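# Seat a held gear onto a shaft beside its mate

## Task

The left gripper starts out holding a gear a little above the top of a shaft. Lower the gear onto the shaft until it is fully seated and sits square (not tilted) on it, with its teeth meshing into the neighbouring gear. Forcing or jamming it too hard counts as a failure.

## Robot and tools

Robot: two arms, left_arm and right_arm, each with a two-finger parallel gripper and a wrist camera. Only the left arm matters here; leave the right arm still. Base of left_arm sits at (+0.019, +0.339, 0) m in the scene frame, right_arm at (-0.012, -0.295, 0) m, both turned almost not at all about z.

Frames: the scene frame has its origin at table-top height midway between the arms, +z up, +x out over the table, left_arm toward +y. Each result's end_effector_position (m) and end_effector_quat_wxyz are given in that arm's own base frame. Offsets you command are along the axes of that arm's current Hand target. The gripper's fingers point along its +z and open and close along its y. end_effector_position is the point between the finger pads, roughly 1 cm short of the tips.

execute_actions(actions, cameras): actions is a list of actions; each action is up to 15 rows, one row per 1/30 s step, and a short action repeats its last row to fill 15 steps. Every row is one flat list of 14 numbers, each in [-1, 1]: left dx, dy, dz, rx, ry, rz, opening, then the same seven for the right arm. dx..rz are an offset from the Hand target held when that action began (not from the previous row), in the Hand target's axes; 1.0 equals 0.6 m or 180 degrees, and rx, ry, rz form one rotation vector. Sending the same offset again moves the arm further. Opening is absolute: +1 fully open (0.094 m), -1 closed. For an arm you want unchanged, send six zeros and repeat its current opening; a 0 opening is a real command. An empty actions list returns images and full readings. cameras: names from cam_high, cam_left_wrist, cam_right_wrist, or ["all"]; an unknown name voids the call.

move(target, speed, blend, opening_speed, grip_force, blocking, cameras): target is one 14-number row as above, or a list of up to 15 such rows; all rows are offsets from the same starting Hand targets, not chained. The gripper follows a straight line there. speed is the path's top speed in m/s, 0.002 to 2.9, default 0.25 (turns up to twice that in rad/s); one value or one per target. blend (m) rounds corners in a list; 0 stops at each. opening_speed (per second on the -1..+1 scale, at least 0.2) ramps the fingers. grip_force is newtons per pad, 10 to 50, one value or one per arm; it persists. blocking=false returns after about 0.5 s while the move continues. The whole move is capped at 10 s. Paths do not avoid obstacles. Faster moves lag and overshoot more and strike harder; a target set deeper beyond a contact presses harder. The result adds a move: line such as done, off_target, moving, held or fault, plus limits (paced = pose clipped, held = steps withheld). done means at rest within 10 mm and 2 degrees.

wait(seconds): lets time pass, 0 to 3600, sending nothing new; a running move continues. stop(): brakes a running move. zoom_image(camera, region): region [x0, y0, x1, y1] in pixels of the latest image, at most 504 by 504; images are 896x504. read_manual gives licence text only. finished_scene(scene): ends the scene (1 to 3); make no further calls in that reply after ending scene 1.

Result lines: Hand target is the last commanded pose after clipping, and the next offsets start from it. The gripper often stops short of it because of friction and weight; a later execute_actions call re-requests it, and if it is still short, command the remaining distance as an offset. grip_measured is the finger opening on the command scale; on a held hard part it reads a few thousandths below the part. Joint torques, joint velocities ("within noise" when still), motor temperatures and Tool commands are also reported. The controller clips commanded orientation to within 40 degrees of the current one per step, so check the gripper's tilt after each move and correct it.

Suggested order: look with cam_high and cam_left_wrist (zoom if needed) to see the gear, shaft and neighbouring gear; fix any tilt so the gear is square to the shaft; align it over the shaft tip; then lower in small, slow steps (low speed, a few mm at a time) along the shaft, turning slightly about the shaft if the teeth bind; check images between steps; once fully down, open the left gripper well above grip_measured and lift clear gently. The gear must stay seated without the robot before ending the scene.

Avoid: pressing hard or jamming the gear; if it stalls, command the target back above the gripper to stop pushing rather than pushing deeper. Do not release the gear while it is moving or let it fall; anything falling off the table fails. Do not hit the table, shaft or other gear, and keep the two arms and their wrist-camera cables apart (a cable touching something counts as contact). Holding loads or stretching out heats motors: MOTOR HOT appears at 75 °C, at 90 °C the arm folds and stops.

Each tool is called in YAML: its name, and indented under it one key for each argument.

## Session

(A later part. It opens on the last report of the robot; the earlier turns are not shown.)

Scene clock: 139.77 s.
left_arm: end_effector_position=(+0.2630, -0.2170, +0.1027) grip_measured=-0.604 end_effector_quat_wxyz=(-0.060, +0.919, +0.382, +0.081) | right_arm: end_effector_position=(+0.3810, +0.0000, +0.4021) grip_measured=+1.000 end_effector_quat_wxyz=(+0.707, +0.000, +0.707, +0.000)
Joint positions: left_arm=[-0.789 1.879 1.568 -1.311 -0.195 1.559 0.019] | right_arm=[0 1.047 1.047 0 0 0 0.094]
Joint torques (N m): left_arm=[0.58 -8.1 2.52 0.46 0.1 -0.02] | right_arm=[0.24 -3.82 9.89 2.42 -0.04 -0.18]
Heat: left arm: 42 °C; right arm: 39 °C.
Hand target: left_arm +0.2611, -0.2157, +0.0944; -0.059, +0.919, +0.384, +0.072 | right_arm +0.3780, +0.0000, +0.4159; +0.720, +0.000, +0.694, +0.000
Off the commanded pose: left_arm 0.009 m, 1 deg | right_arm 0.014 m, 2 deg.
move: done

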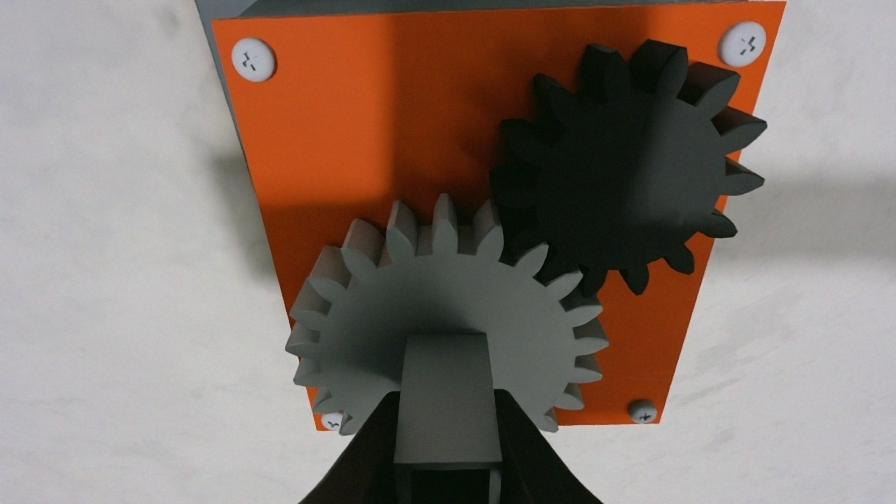

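move:
  target:
    - [0.0,-0.002,-0.011,0,0,0,-1,0,0,0,0,0,0,1]
  speed: 0.03

move:
  target:
    - [0,0,0,0,0,0,0.1,0,0,0,0,0,0,1]
  opening_speed: 0.7

move:
  target:
    - [0,0,-0.13,0,0,0,0.1,0,0,0,0,0,0,1]
  speed: 0.1
  cameras: ["cam_left_wrist"]

zoom_image:
  camera: "cam_left_wrist"
  region: [330, 0, 660, 300]

Scene clock: 141.17 s.
left_arm: end_effector_position=(+0.2630, -0.2170, +0.1028) grip_measured=-0.604 end_effector_quat_wxyz=(-0.060, +0.919, +0.382, +0.081) | right_arm: end_effector_position=(+0.3810, +0.0000, +0.4021) grip_measured=+1.000 end_effector_quat_wxyz=(+0.707, +0.000, +0.707, +0.000)
Joint positions: left_arm=[-0.789 1.879 1.568 -1.311 -0.195 1.559 0.019] | right_arm=[0 1.047 1.047 0 0 0 0.094]
Joint torques (N m): left_arm=[0.28 -8.49 4.05 0.2 0.1 -0.05] | right_arm=[0.27 -3.79 9.89 2.42 -0.04 -0.18]
Heat: left arm: 42 °C; right arm: 40 °C.
Hand target: left_arm +0.2597, -0.2159, +0.1009; -0.059, +0.919, +0.384, +0.072 | right_arm +0.3780, +0.0000, +0.4159; +0.720, +0.000, +0.694, +0.000
Off the commanded pose: left_arm 0.004 m, 1 deg | right_arm 0.014 m, 2 deg.
move: done

Scene clock: 142.97 s.
left_arm: end_effector_position=(+0.2612, -0.2172, +0.1016) grip_measured=+0.098 end_effector_quat_wxyz=(-0.060, +0.919, +0.382, +0.076) | right_arm: end_effector_position=(+0.3810, +0.0000, +0.4021) grip_measured=+1.000 end_effector_quat_wxyz=(+0.707, +0.000, +0.707, +0.000)
Joint positions: left_arm=[-0.789 1.879 1.564 -1.311 -0.187 1.559 0.052] | right_arm=[0 1.047 1.047 0 0 0 0.094]
Joint torques (N m): left_arm=[0.29 -8.53 4.38 0.16 0.02 -0.06] | right_arm=[0.24 -3.81 9.91 2.42 -0.04 -0.18]
Heat: left arm: 42 °C; right arm: 40 °C.
Hand target: left_arm +0.2597, -0.2159, +0.1008; -0.059, +0.919, +0.384, +0.072 | right_arm +0.3780, +0.0000, +0.4159; +0.720, +0.000, +0.694, +0.000
Off the commanded pose: left_arm 0.002 m, 1 deg | right_arm 0.014 m, 2 deg.
move: done

Scene clock: 144.30 s.
left_arm: end_effector_position=(+0.2550, -0.2251, +0.1624) grip_measured=+0.098 end_effector_quat_wxyz=(-0.052, +0.922, +0.376, +0.079) | right_arm: end_effector_position=(+0.3810, +0.0000, +0.4021) grip_measured=+1.000 end_effector_quat_wxyz=(+0.707, +0.000, +0.707, +0.000)
Joint positions: left_arm=[-0.818 1.879 1.807 -1.54 -0.186 1.545 0.052] | right_arm=[0 1.047 1.047 0 0 0 0.094]
Joint torques (N m): left_arm=[-0.72 -9.87 7.68 -0.01 0.01 -0.21] | right_arm=[0.25 -3.82 9.89 2.42 -0.04 -0.18]
Heat: left arm: 42 °C; right arm: 40 °C.
Hand target: left_arm +0.2530, -0.2287, +0.1775; -0.059, +0.919, +0.384, +0.072 | right_arm +0.3780, +0.0000, +0.4159; +0.720, +0.000, +0.694, +0.000
Off the commanded pose: left_arm 0.016 m, 1 deg | right_arm 0.014 m, 2 deg.
joint sent to its limit (left arm) — joint 4 (wrist pitch), lower limit. The joint targets are off in orientation, not in position.
move: off_target (left_arm)

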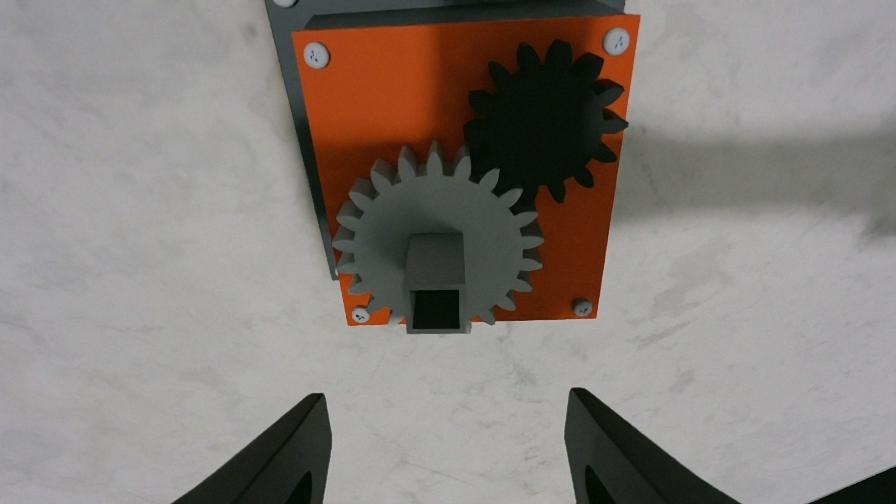

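Scaled by 1.527 from the camera's image (finer frame: 1280x720).

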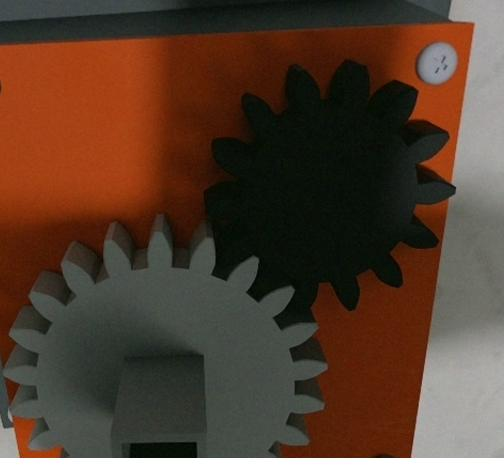

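finished_scene:
  scene: 2

The scene is finished: the task was done.


## Next scene

The same job, from a new start.

execute_actions:
  actions: []
  cameras: ["cam_left_wrist"]

zoom_image:
  camera: "cam_left_wrist"
  region: [420, 40, 700, 320]

zoom_image:
  camera: "cam_left_wrist"
  region: [270, 180, 630, 460]

Scene clock: 0.00 s.
left_arm: end_effector_position=(+0.3043, -0.1288, +0.1302) grip_measured=-0.604 end_effector_quat_wxyz=(+0.032, +0.828, +0.559, +0.008) | right_arm: end_effector_position=(+0.3810, +0.0000, +0.4021) grip_measured=+1.000 end_effector_quat_wxyz=(+0.707, +0.000, +0.707, +0.000)
Joint positions: left_arm=[-0.388 1.734 1.508 -1.283 0.023 1.564 0.019] | right_arm=[0 1.047 1.047 0 0 0 0.094]
Joint velocities: within noise
Joint torques (N m): no reading
Motor temperatures (°C): left_arm=[28 31 31 25 27 23 28] | right_arm=[29 29 31 30 26 24 25]
Heat: left arm: 31 °C; right arm: 31 °C.
Hand target: left_arm +0.3065, -0.1296, +0.1362; +0.041, +0.828, +0.559, +0.014 | right_arm +0.3779, +0.0000, +0.4166; +0.721, +0.000, +0.693, +0.000
Tool commands: left_gripper/opening=-1.0 right_gripper/opening=+1.0
Images, in order (width x height): cam_left_wrist 896x504.

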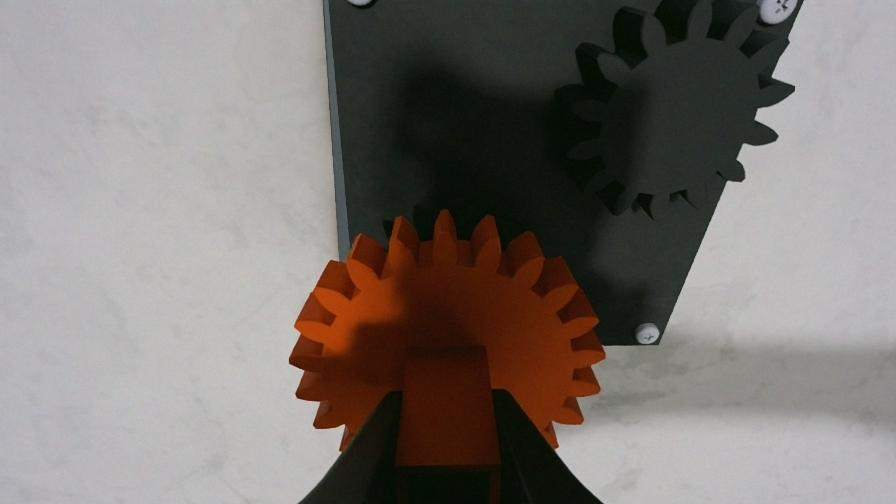

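Scaled by 1.800 from the camera's image (finer frame: 1280x720).

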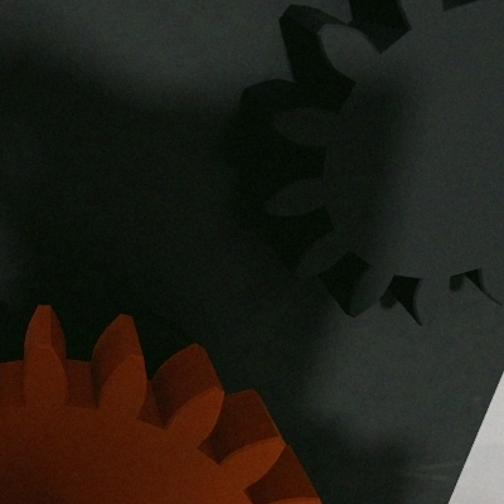

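Scaled by 1.400 from the camera's image (finer frame: 1280x720).

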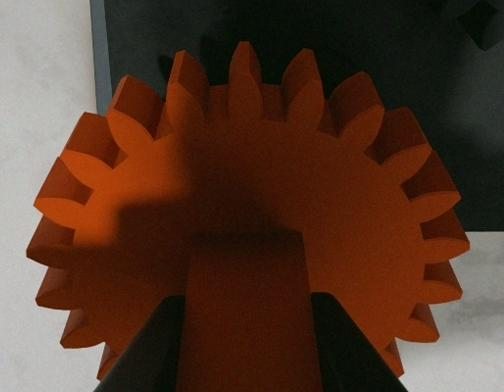

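move:
  target:
    - [0,-0.0008,-0.09,-0.02,-0.008,0,-1,0,0,0,0,0,0,1]
    - [0.045,0.015,-0.09,-0.035,-0.012,0,-1,0,0,0,0,0,0,1]
  speed: 0.15
  blend: 0.02
  cameras: ["cam_left_wrist"]

zoom_image:
  camera: "cam_left_wrist"
  region: [330, 0, 730, 250]

Scene clock: 3.63 s.
left_arm: end_effector_position=(+0.3192, -0.1033, +0.1760) grip_measured=-0.604 end_effector_quat_wxyz=(+0.080, +0.821, +0.565, +0.020) | right_arm: end_effector_position=(+0.3810, +0.0000, +0.4021) grip_measured=+1.000 end_effector_quat_wxyz=(+0.707, +0.000, +0.707, +0.000)
Joint positions: left_arm=[-0.277 1.686 1.626 -1.362 0.07 1.654 0.019] | right_arm=[0 1.047 1.047 0 0 0 0.094]
Joint torques (N m): left_arm=[0.06 -8.09 8.08 0.52 0.16 0.11] | right_arm=[0.25 -3.84 9.99 2.45 -0.04 -0.19]
Heat: left arm: 32 °C; right arm: 32 °C.
Hand target: left_arm +0.3212, -0.1051, +0.1902; +0.097, +0.825, +0.557, +0.029 | right_arm +0.3779, +0.0000, +0.4166; +0.721, +0.000, +0.693, +0.000
Off the commanded pose: left_arm 0.014 m, 2 deg | right_arm 0.015 m, 2 deg.
move: off_target (left_arm); blend cut to 0.0143 m at target 1

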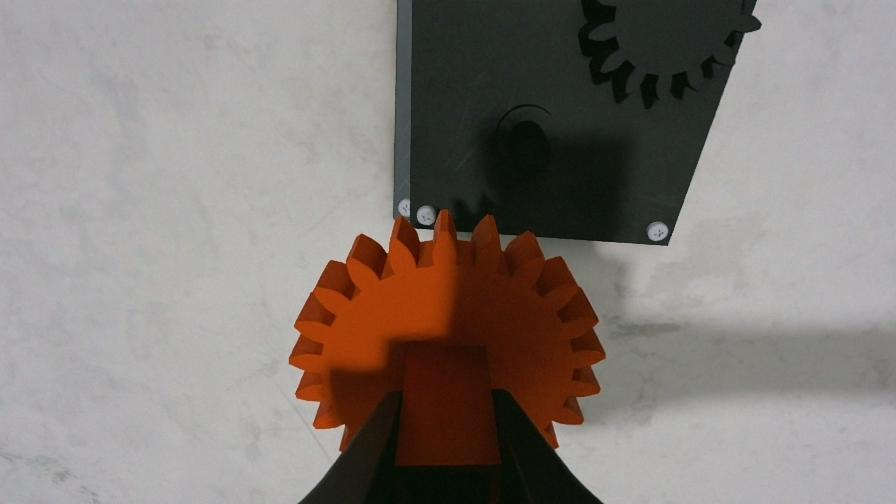

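Scaled by 1.260 from the camera's image (finer frame: 1280x720).

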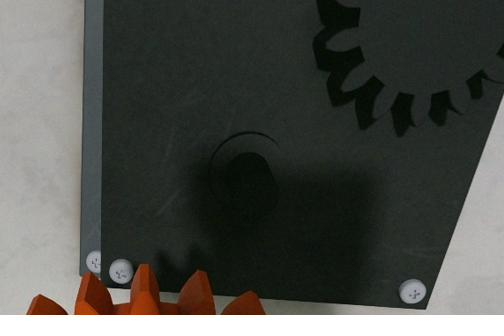

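move:
  target:
    - [-0.065,-0.052,0.01,0.0155,-0.013,0,-1,0,0,0,0,0,0,1]
    - [-0.065,-0.052,0.065,0.0155,-0.013,0,-1,0,0,0,0,0,0,1]
  speed: 0.12
  cameras: ["cam_left_wrist"]

zoom_image:
  camera: "cam_left_wrist"
  region: [440, 0, 740, 280]

Scene clock: 7.63 s.
left_arm: end_effector_position=(+0.2844, -0.1309, +0.1460) grip_measured=-0.604 end_effector_quat_wxyz=(+0.075, +0.829, +0.554, -0.005) | right_arm: end_effector_position=(+0.3810, +0.0000, +0.4021) grip_measured=+1.000 end_effector_quat_wxyz=(+0.707, +0.000, +0.707, +0.000)
Joint positions: left_arm=[-0.38 1.615 1.431 -1.269 0.093 1.579 0.019] | right_arm=[0 1.047 1.047 0 0 0 0.094]
Joint torques (N m): left_arm=[-0.7 -7.62 4.36 0.82 0.16 -0.24] | right_arm=[0.27 -3.85 9.98 2.45 -0.04 -0.18]
Heat: left arm: 33 °C; right arm: 32 °C.
Hand target: left_arm +0.2840, -0.1348, +0.1483; +0.088, +0.827, +0.555, -0.002 | right_arm +0.3779, +0.0000, +0.4166; +0.721, +0.000, +0.693, +0.000
Off the commanded pose: left_arm 0.005 m, 2 deg | right_arm 0.015 m, 2 deg.
move: done

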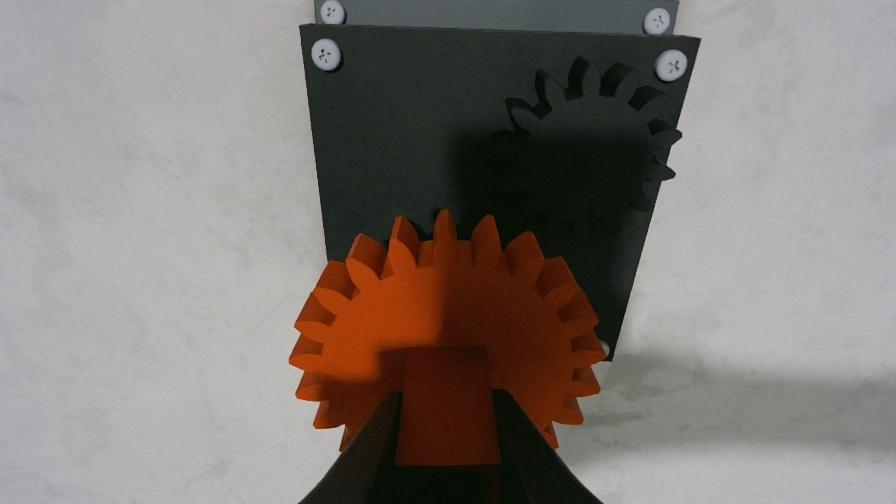

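Scaled by 1.680 from the camera's image (finer frame: 1280x720).

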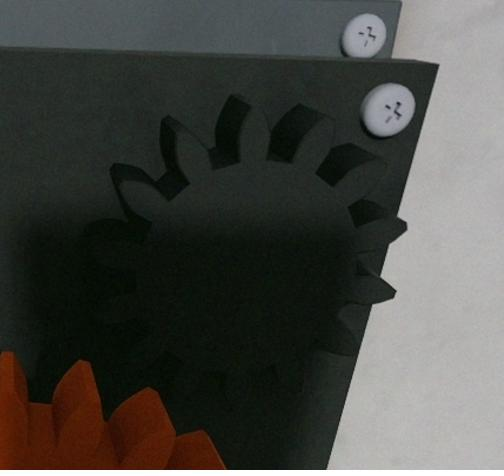

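move:
  target:
    - [-0.0047,0.001,0.023,0,0,0,-1,0,0,0,0,0,0,1]
  speed: 0.06
  cameras: ["cam_left_wrist"]

zoom_image:
  camera: "cam_left_wrist"
  region: [440, 0, 740, 280]

Scene clock: 11.20 s.
left_arm: end_effector_position=(+0.2847, -0.1361, +0.1349) grip_measured=-0.604 end_effector_quat_wxyz=(+0.078, +0.829, +0.553, -0.003) | right_arm: end_effector_position=(+0.3810, +0.0000, +0.4021) grip_measured=+1.000 end_effector_quat_wxyz=(+0.707, +0.000, +0.707, +0.000)
Joint positions: left_arm=[-0.395 1.615 1.386 -1.215 0.093 1.564 0.019] | right_arm=[0 1.047 1.047 0 0 0 0.094]
Joint torques (N m): left_arm=[-0.66 -7.04 4.41 0.83 0.14 -0.24] | right_arm=[0.25 -3.85 9.98 2.45 -0.04 -0.18]
Heat: left arm: 33 °C; right arm: 33 °C.
Hand target: left_arm +0.2848, -0.1397, +0.1351; +0.088, +0.827, +0.555, -0.002 | right_arm +0.3779, +0.0000, +0.4166; +0.721, +0.000, +0.693, +0.000
Off the commanded pose: left_arm 0.003 m, 1 deg | right_arm 0.015 m, 2 deg.
move: done

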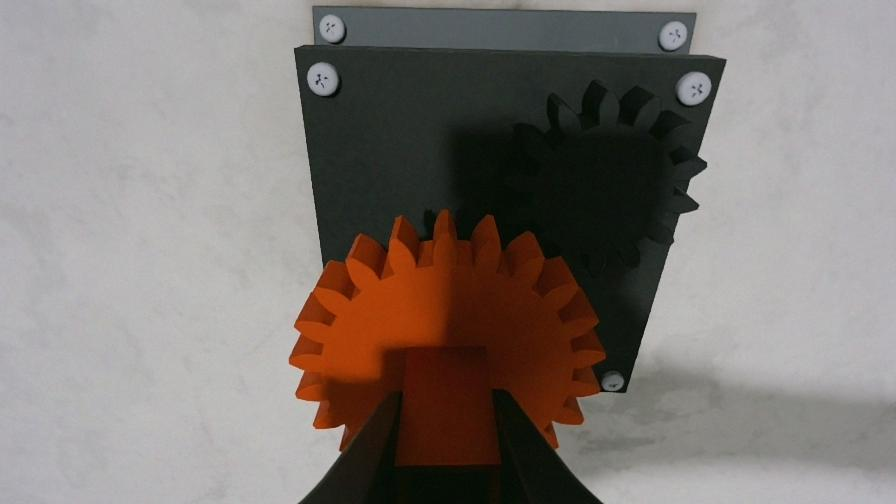

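Scaled by 1.680 from the camera's image (finer frame: 1280x720).

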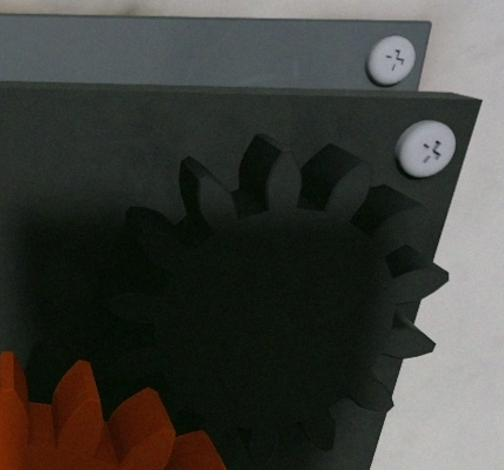

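move:
  target:
    - [0.015,-0.004,0.004,0,0,0,-1,0,0,0,0,0,0,1]
  speed: 0.06
  cameras: ["cam_left_wrist"]

zoom_image:
  camera: "cam_left_wrist"
  region: [440, 0, 740, 280]

Scene clock: 13.53 s.
left_arm: end_effector_position=(+0.2847, -0.1305, +0.1291) grip_measured=-0.604 end_effector_quat_wxyz=(+0.075, +0.825, +0.560, -0.006) | right_arm: end_effector_position=(+0.3810, +0.0000, +0.4021) grip_measured=+1.000 end_effector_quat_wxyz=(+0.707, +0.000, +0.707, +0.000)
Joint positions: left_arm=[-0.378 1.615 1.364 -1.203 0.094 1.566 0.019] | right_arm=[0 1.047 1.047 0 0 0 0.094]
Joint torques (N m): left_arm=[0.43 -7.51 4.45 0.8 0.17 0.07] | right_arm=[0.27 -3.85 9.98 2.45 -0.05 -0.18]
Heat: left arm: 34 °C; right arm: 33 °C.
Hand target: left_arm +0.2863, -0.1309, +0.1315; +0.088, +0.827, +0.555, -0.002 | right_arm +0.3779, +0.0000, +0.4166; +0.721, +0.000, +0.693, +0.000
Off the commanded pose: left_arm 0.003 m, 2 deg | right_arm 0.015 m, 2 deg.
move: done

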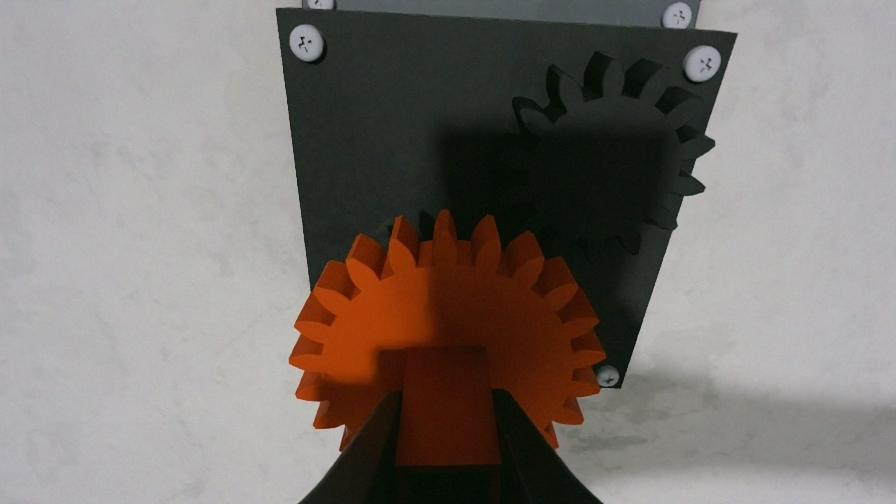

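Scaled by 1.680 from the camera's image (finer frame: 1280x720).

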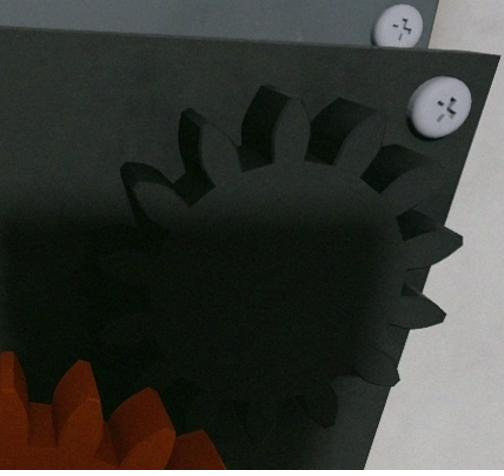

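move:
  target:
    - [-0.0135,0,0.0,0.0,-0.006,0,-1,0,0,0,0,0,0,1]
  speed: 0.06
  cameras: ["cam_left_wrist"]

zoom_image:
  camera: "cam_left_wrist"
  region: [440, 0, 740, 280]

Scene clock: 15.43 s.
left_arm: end_effector_position=(+0.2833, -0.1339, +0.1294) grip_measured=-0.604 end_effector_quat_wxyz=(+0.079, +0.826, +0.558, -0.012) | right_arm: end_effector_position=(+0.3810, +0.0000, +0.4021) grip_measured=+1.000 end_effector_quat_wxyz=(+0.707, +0.000, +0.707, +0.000)
Joint positions: left_arm=[-0.381 1.615 1.364 -1.203 0.109 1.566 0.019] | right_arm=[0 1.047 1.047 0 0 0 0.094]
Joint torques (N m): left_arm=[-0.7 -7.62 4.51 0.8 0.18 -0.11] | right_arm=[0.25 -3.82 9.96 2.46 -0.04 -0.18]
Heat: left arm: 34 °C; right arm: 33 °C.
Hand target: left_arm +0.2832, -0.1383, +0.1323; +0.093, +0.827, +0.554, -0.009 | right_arm +0.3779, +0.0000, +0.4166; +0.721, +0.000, +0.693, +0.000
Off the commanded pose: left_arm 0.005 m, 2 deg | right_arm 0.015 m, 2 deg.
move: done

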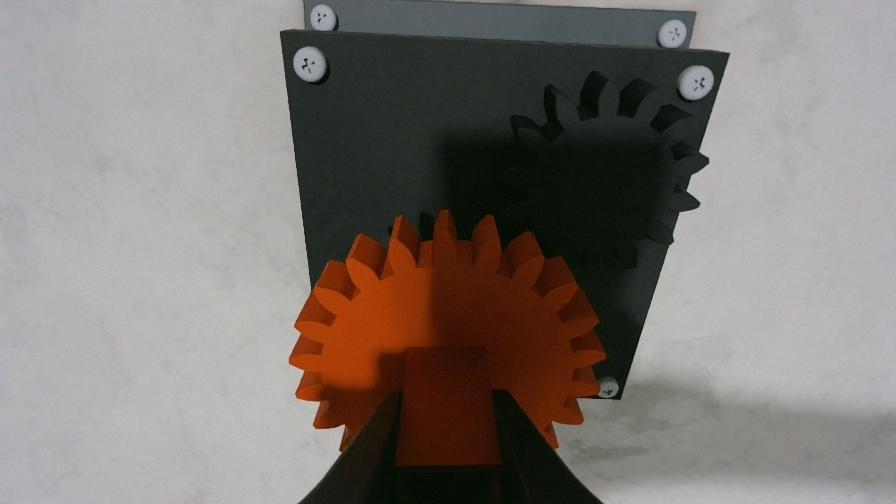

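Scaled by 1.680 from the camera's image (finer frame: 1280x720).

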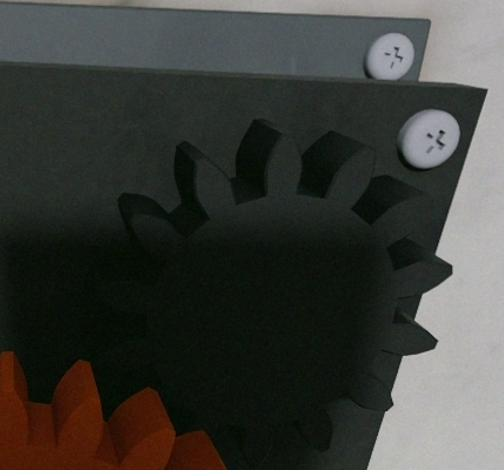

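move:
  target:
    - [0,0.001,0.010,0,0,-0.008,-1,0,0,0,0,0,0,1]
  speed: 0.04
  cameras: ["cam_left_wrist"]

zoom_image:
  camera: "cam_left_wrist"
  region: [440, 0, 740, 280]

Scene clock: 17.47 s.
left_arm: end_effector_position=(+0.2841, -0.1342, +0.1266) grip_measured=-0.604 end_effector_quat_wxyz=(+0.080, +0.822, +0.564, -0.012) | right_arm: end_effector_position=(+0.3810, +0.0000, +0.4021) grip_measured=+1.000 end_effector_quat_wxyz=(+0.707, +0.000, +0.707, +0.000)
Joint positions: left_arm=[-0.381 1.615 1.353 -1.188 0.109 1.551 0.019] | right_arm=[0 1.047 1.047 0 0 0 0.094]
Joint torques (N m): left_arm=[-0.9 -7.13 4.07 0.91 0.19 -0.22] | right_arm=[0.27 -3.86 9.98 2.46 -0.04 -0.18]
Heat: left arm: 34 °C; right arm: 34 °C.
Hand target: left_arm +0.2842, -0.1395, +0.1265; +0.093, +0.820, +0.565, -0.011 | right_arm +0.3779, +0.0000, +0.4166; +0.721, +0.000, +0.693, +0.000
Off the commanded pose: left_arm 0.005 m, 1 deg | right_arm 0.015 m, 2 deg.
move: done

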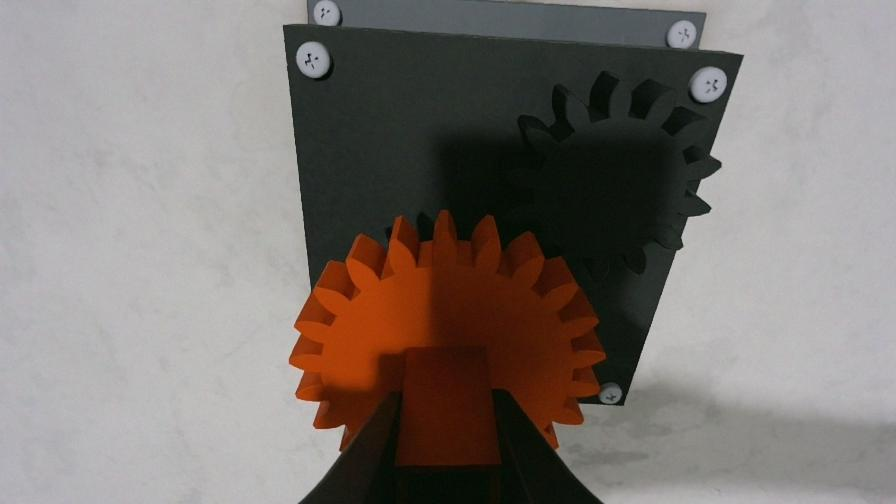

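Scaled by 1.680 from the camera's image (finer frame: 1280x720).

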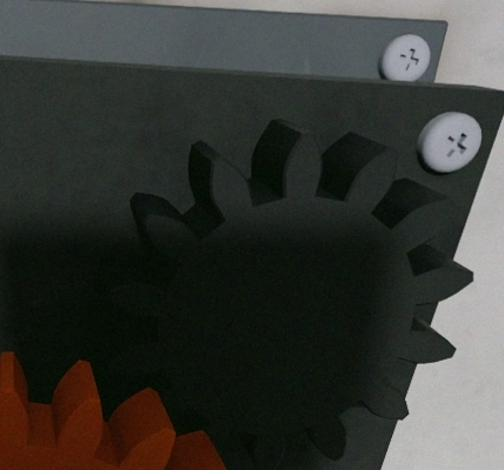

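move:
  target:
    - [0,0.0,0.008,0,0,0,-1,0,0,0,0,0,0,1]
  speed: 0.03
  cameras: ["cam_left_wrist"]

Scene clock: 19.20 s.
left_arm: end_effector_position=(+0.2844, -0.1347, +0.1219) grip_measured=-0.604 end_effector_quat_wxyz=(+0.081, +0.821, +0.564, -0.011) | right_arm: end_effector_position=(+0.3810, +0.0000, +0.4021) grip_measured=+1.000 end_effector_quat_wxyz=(+0.707, +0.000, +0.707, +0.000)
Joint positions: left_arm=[-0.382 1.615 1.334 -1.166 0.109 1.548 0.019] | right_arm=[0 1.047 1.047 0 0 0 0.094]
Joint torques (N m): left_arm=[-0.98 -6.87 4.37 0.88 0.2 -0.23] | right_arm=[0.27 -3.82 9.98 2.46 -0.04 -0.18]
Heat: left arm: 35 °C; right arm: 34 °C.
Hand target: left_arm +0.2846, -0.1403, +0.1217; +0.093, +0.820, +0.565, -0.011 | right_arm +0.3779, +0.0000, +0.4166; +0.721, +0.000, +0.693, +0.000
Off the commanded pose: left_arm 0.006 m, 1 deg | right_arm 0.015 m, 2 deg.
move: done

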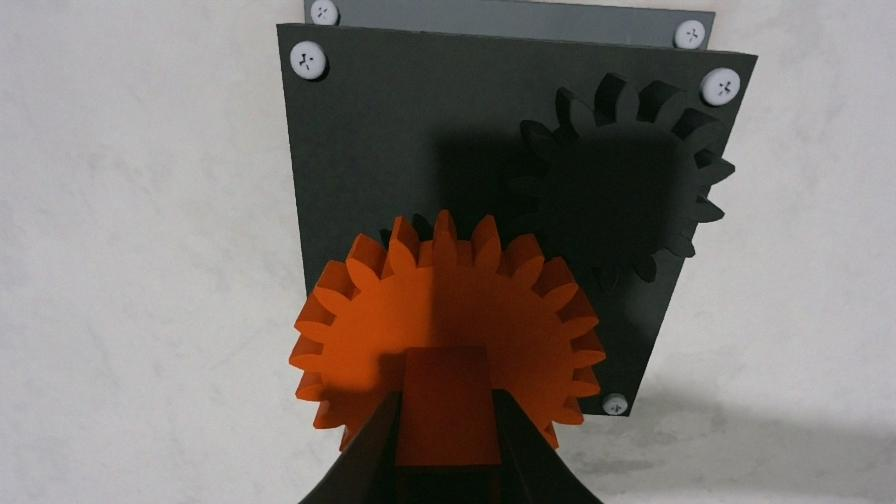

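move:
  target:
    - [0,0.0,0.008,0,0,0,-1,0,0,0,0,0,0,1]
  speed: 0.03
  cameras: ["cam_left_wrist"]

zoom_image:
  camera: "cam_left_wrist"
  region: [440, 0, 780, 300]

Scene clock: 20.47 s.
left_arm: end_effector_position=(+0.2846, -0.1352, +0.1181) grip_measured=-0.604 end_effector_quat_wxyz=(+0.082, +0.821, +0.565, -0.011) | right_arm: end_effector_position=(+0.3810, +0.0000, +0.4021) grip_measured=+1.000 end_effector_quat_wxyz=(+0.707, +0.000, +0.707, +0.000)
Joint positions: left_arm=[-0.384 1.615 1.318 -1.148 0.108 1.546 0.019] | right_arm=[0 1.047 1.047 0 0 0 0.094]
Joint torques (N m): left_arm=[-1.05 -6.6 4.34 0.89 0.2 -0.24] | right_arm=[0.24 -3.82 9.98 2.46 -0.04 -0.18]
Heat: left arm: 35 °C; right arm: 34 °C.
Hand target: left_arm +0.2850, -0.1411, +0.1170; +0.093, +0.820, +0.565, -0.011 | right_arm +0.3779, +0.0000, +0.4166; +0.721, +0.000, +0.693, +0.000
Off the commanded pose: left_arm 0.006 m, 1 deg | right_arm 0.015 m, 2 deg.
move: done

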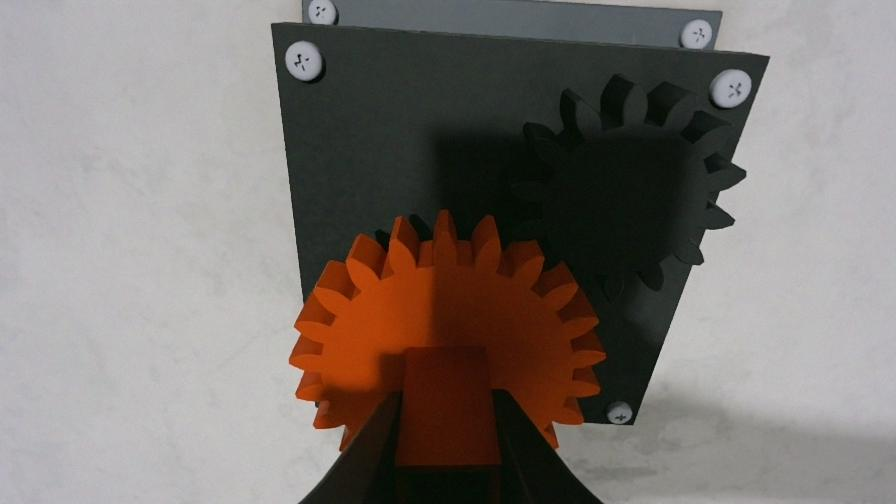

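Scaled by 1.482 from the camera's image (finer frame: 1280x720).

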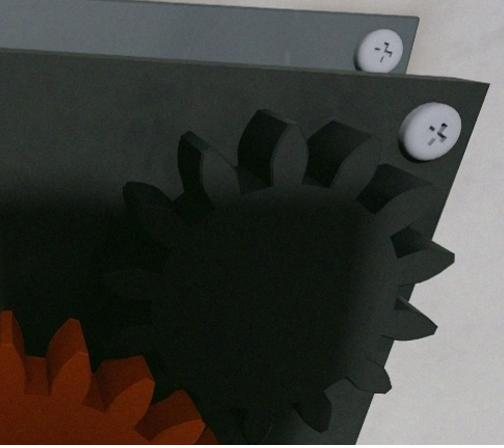

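move:
  target:
    - [0,-0.0005,0.008,0,0,0,-1,0,0,0,0,0,0,1]
    - [0,-0.001,0.015,0,0,0,-1,0,0,0,0,0,0,1]
  speed: 0.03
  cameras: ["cam_left_wrist"]

zoom_image:
  camera: "cam_left_wrist"
  region: [470, 170, 650, 320]

Scene clock: 22.03 s.
left_arm: end_effector_position=(+0.2849, -0.1363, +0.1107) grip_measured=-0.604 end_effector_quat_wxyz=(+0.084, +0.821, +0.565, -0.009) | right_arm: end_effector_position=(+0.3810, +0.0000, +0.4021) grip_measured=+1.000 end_effector_quat_wxyz=(+0.707, +0.000, +0.707, +0.000)
Joint positions: left_arm=[-0.387 1.615 1.288 -1.113 0.107 1.543 0.019] | right_arm=[0 1.047 1.047 0 0 0 0.094]
Joint torques (N m): left_arm=[-1.05 -6.17 4.38 0.91 0.2 -0.24] | right_arm=[0.25 -3.84 9.99 2.46 -0.05 -0.18]
Heat: left arm: 35 °C; right arm: 34 °C.
Hand target: left_arm +0.2853, -0.1424, +0.1081; +0.093, +0.820, +0.565, -0.011 | right_arm +0.3779, +0.0000, +0.4166; +0.721, +0.000, +0.693, +0.000
Off the commanded pose: left_arm 0.007 m, 1 deg | right_arm 0.015 m, 2 deg.
move: done

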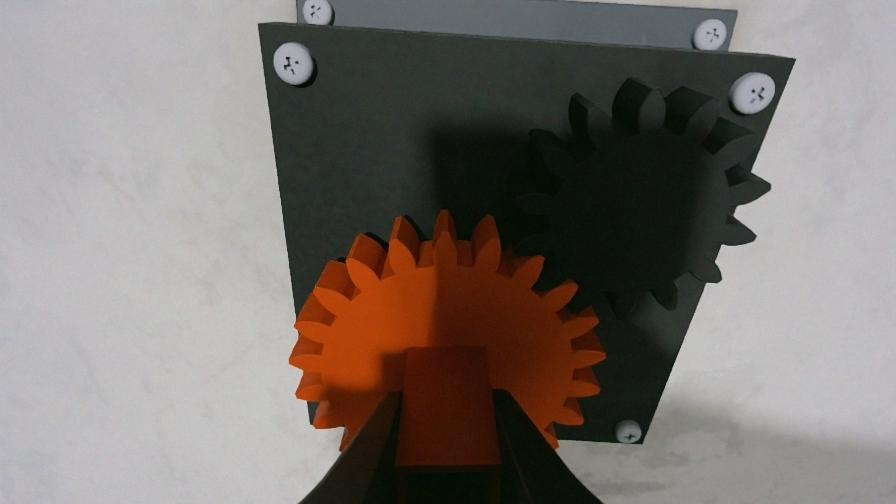

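Scaled by 2.800 from the camera's image (finer frame: 1280x720).

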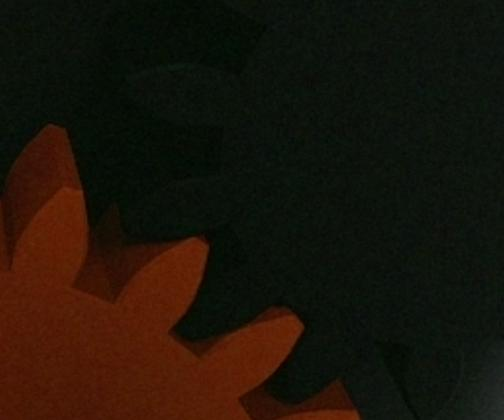

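Meshing well. Continue down.

move:
  target:
    - [0,0,0.008,0,0,0,-1,0,0,0,0,0,0,1]
  speed: 0.03

move:
  target:
    - [0,0,0.008,0,0,0,-1,0,0,0,0,0,0,1]
  speed: 0.03
  cameras: ["cam_left_wrist"]

zoom_image:
  camera: "cam_left_wrist"
  region: [490, 190, 670, 340]

Scene clock: 23.00 s.
left_arm: end_effector_position=(+0.2850, -0.1366, +0.1084) grip_measured=-0.604 end_effector_quat_wxyz=(+0.085, +0.821, +0.565, -0.008) | right_arm: end_effector_position=(+0.3810, +0.0000, +0.4021) grip_measured=+1.000 end_effector_quat_wxyz=(+0.707, +0.000, +0.707, +0.000)
Joint positions: left_arm=[-0.388 1.615 1.279 -1.102 0.106 1.541 0.019] | right_arm=[0 1.047 1.047 0 0 0 0.094]
Joint torques (N m): left_arm=[-1.13 -5.82 3.99 1 0.2 -0.24] | right_arm=[0.25 -3.82 9.98 2.46 -0.04 -0.18]
Heat: left arm: 35 °C; right arm: 34 °C.
Hand target: left_arm +0.2857, -0.1431, +0.1034; +0.093, +0.820, +0.565, -0.011 | right_arm +0.3779, +0.0000, +0.4166; +0.721, +0.000, +0.693, +0.000
Off the commanded pose: left_arm 0.008 m, 1 deg | right_arm 0.015 m, 2 deg.
move: done

Scene clock: 23.50 s.
left_arm: end_effector_position=(+0.2851, -0.1366, +0.1080) grip_measured=-0.604 end_effector_quat_wxyz=(+0.085, +0.821, +0.565, -0.008) | right_arm: end_effector_position=(+0.3810, +0.0000, +0.4021) grip_measured=+1.000 end_effector_quat_wxyz=(+0.707, +0.000, +0.707, +0.000)
Joint positions: left_arm=[-0.388 1.615 1.277 -1.1 0.106 1.54 0.019] | right_arm=[0 1.047 1.047 0 0 0 0.094]
Joint torques (N m): left_arm=[-1.28 -5.45 2.99 1.19 0.2 -0.25] | right_arm=[0.27 -3.85 9.98 2.45 -0.04 -0.18]
Heat: left arm: 35 °C; right arm: 34 °C.
Hand target: left_arm +0.2862, -0.1439, +0.0987; +0.093, +0.820, +0.565, -0.011 | right_arm +0.3779, +0.0000, +0.4166; +0.721, +0.000, +0.693, +0.000
Off the commanded pose: left_arm 0.012 m, 1 deg | right_arm 0.015 m, 2 deg.
move: off_target (left_arm)

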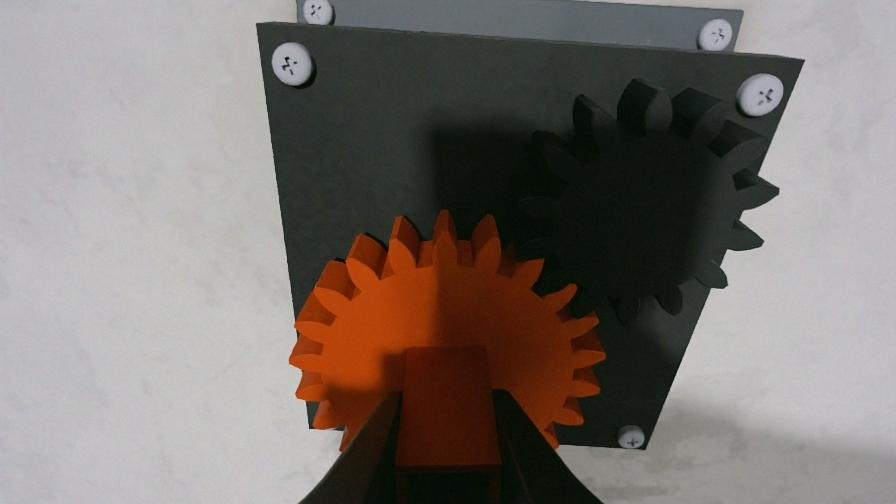

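Scaled by 2.800 from the camera's image (finer frame: 1280x720).

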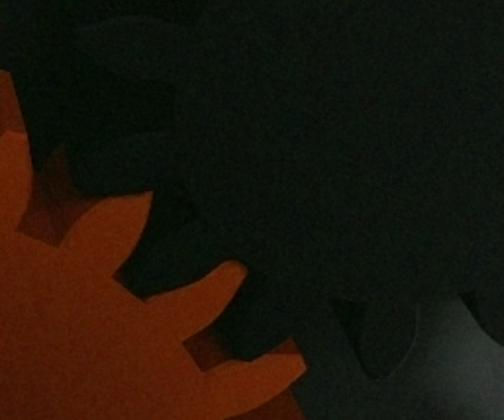

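move:
  target:
    - [0,0,-0.009,0,0,0,-1,0,0,0,0,0,0,1]
  speed: 0.03

move:
  target:
    - [0,0,0,0,0,0,0.1,0,0,0,0,0,0,1]
  opening_speed: 0.7

move:
  target:
    - [0,0,-0.12,0,0,0,0.1,0,0,0,0,0,0,1]
  speed: 0.12
  cameras: ["cam_left_wrist"]

Scene clock: 24.63 s.
left_arm: end_effector_position=(+0.2851, -0.1366, +0.1080) grip_measured=-0.604 end_effector_quat_wxyz=(+0.085, +0.821, +0.565, -0.008) | right_arm: end_effector_position=(+0.3810, +0.0000, +0.4021) grip_measured=+1.000 end_effector_quat_wxyz=(+0.707, +0.000, +0.707, +0.000)
Joint positions: left_arm=[-0.388 1.615 1.277 -1.1 0.106 1.54 0.019] | right_arm=[0 1.047 1.047 0 0 0 0.094]
Joint torques (N m): left_arm=[-1.11 -5.86 4.25 0.96 0.2 -0.23] | right_arm=[0.27 -3.85 9.96 2.45 -0.04 -0.18]
Heat: left arm: 35 °C; right arm: 34 °C.
Hand target: left_arm +0.2857, -0.1430, +0.1040; +0.093, +0.820, +0.565, -0.010 | right_arm +0.3779, +0.0000, +0.4166; +0.721, +0.000, +0.693, +0.000
Off the commanded pose: left_arm 0.008 m, 1 deg | right_arm 0.015 m, 2 deg.
move: done

Scene clock: 26.43 s.
left_arm: end_effector_position=(+0.2864, -0.1391, +0.1075) grip_measured=+0.098 end_effector_quat_wxyz=(+0.089, +0.822, +0.563, -0.007) | right_arm: end_effector_position=(+0.3810, +0.0000, +0.4021) grip_measured=+1.000 end_effector_quat_wxyz=(+0.707, +0.000, +0.707, +0.000)
Joint positions: left_arm=[-0.393 1.615 1.275 -1.088 0.108 1.54 0.052] | right_arm=[0 1.047 1.047 0 0 0 0.094]
Joint torques (N m): left_arm=[-0.7 -5.93 4.52 0.85 0.18 -0.23] | right_arm=[0.24 -3.84 9.95 2.46 -0.04 -0.18]
Motor temperatures (°C): left_arm=[28 35 33 25 27 23 29] | right_arm=[28 30 34 35 26 24 25]
Heat: left arm: 35 °C; right arm: 35 °C.
Hand target: left_arm +0.2857, -0.1431, +0.1039; +0.093, +0.820, +0.565, -0.011 | right_arm +0.3779, +0.0000, +0.4166; +0.721, +0.000, +0.693, +0.000
Off the commanded pose: left_arm 0.005 m, 1 deg | right_arm 0.015 m, 2 deg.
move: done

Scene clock: 27.80 s.
left_arm: end_effector_position=(+0.2779, -0.1313, +0.1600) grip_measured=+0.098 end_effector_quat_wxyz=(+0.076, +0.819, +0.569, -0.017) | right_arm: end_effector_position=(+0.3810, +0.0000, +0.4021) grip_measured=+1.000 end_effector_quat_wxyz=(+0.707, +0.000, +0.707, +0.000)
Joint positions: left_arm=[-0.378 1.607 1.478 -1.334 0.112 1.542 0.052] | right_arm=[0 1.047 1.047 0 0 0 0.094]
Joint torques (N m): left_arm=[0.55 -7.82 7.98 0.35 0.18 0.07] | right_arm=[0.27 -3.85 9.96 2.46 -0.04 -0.18]
Heat: left arm: 35 °C; right arm: 35 °C.
Hand target: left_arm +0.2794, -0.1312, +0.1747; +0.093, +0.820, +0.565, -0.011 | right_arm +0.3779, +0.0000, +0.4166; +0.721, +0.000, +0.693, +0.000
Off the commanded pose: left_arm 0.015 m, 2 deg | right_arm 0.015 m, 2 deg.
move: off_target (left_arm)

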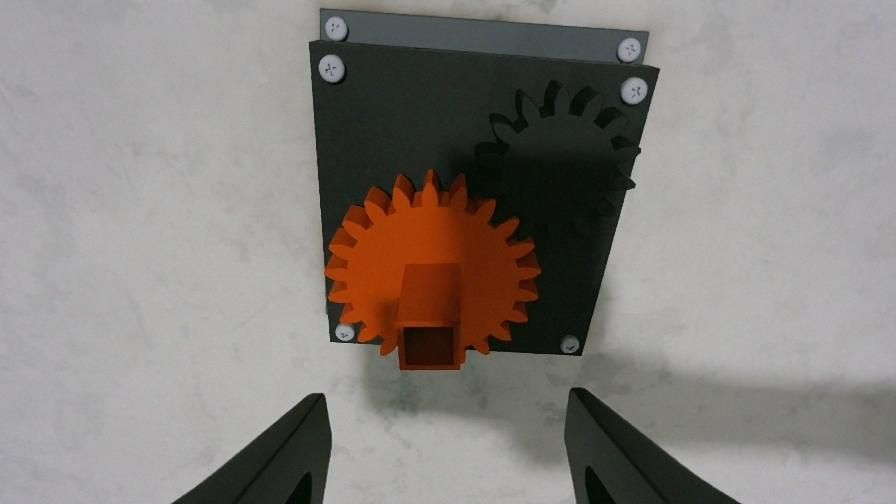

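finished_scene:
  scene: 3

The scene is finished: the task was done.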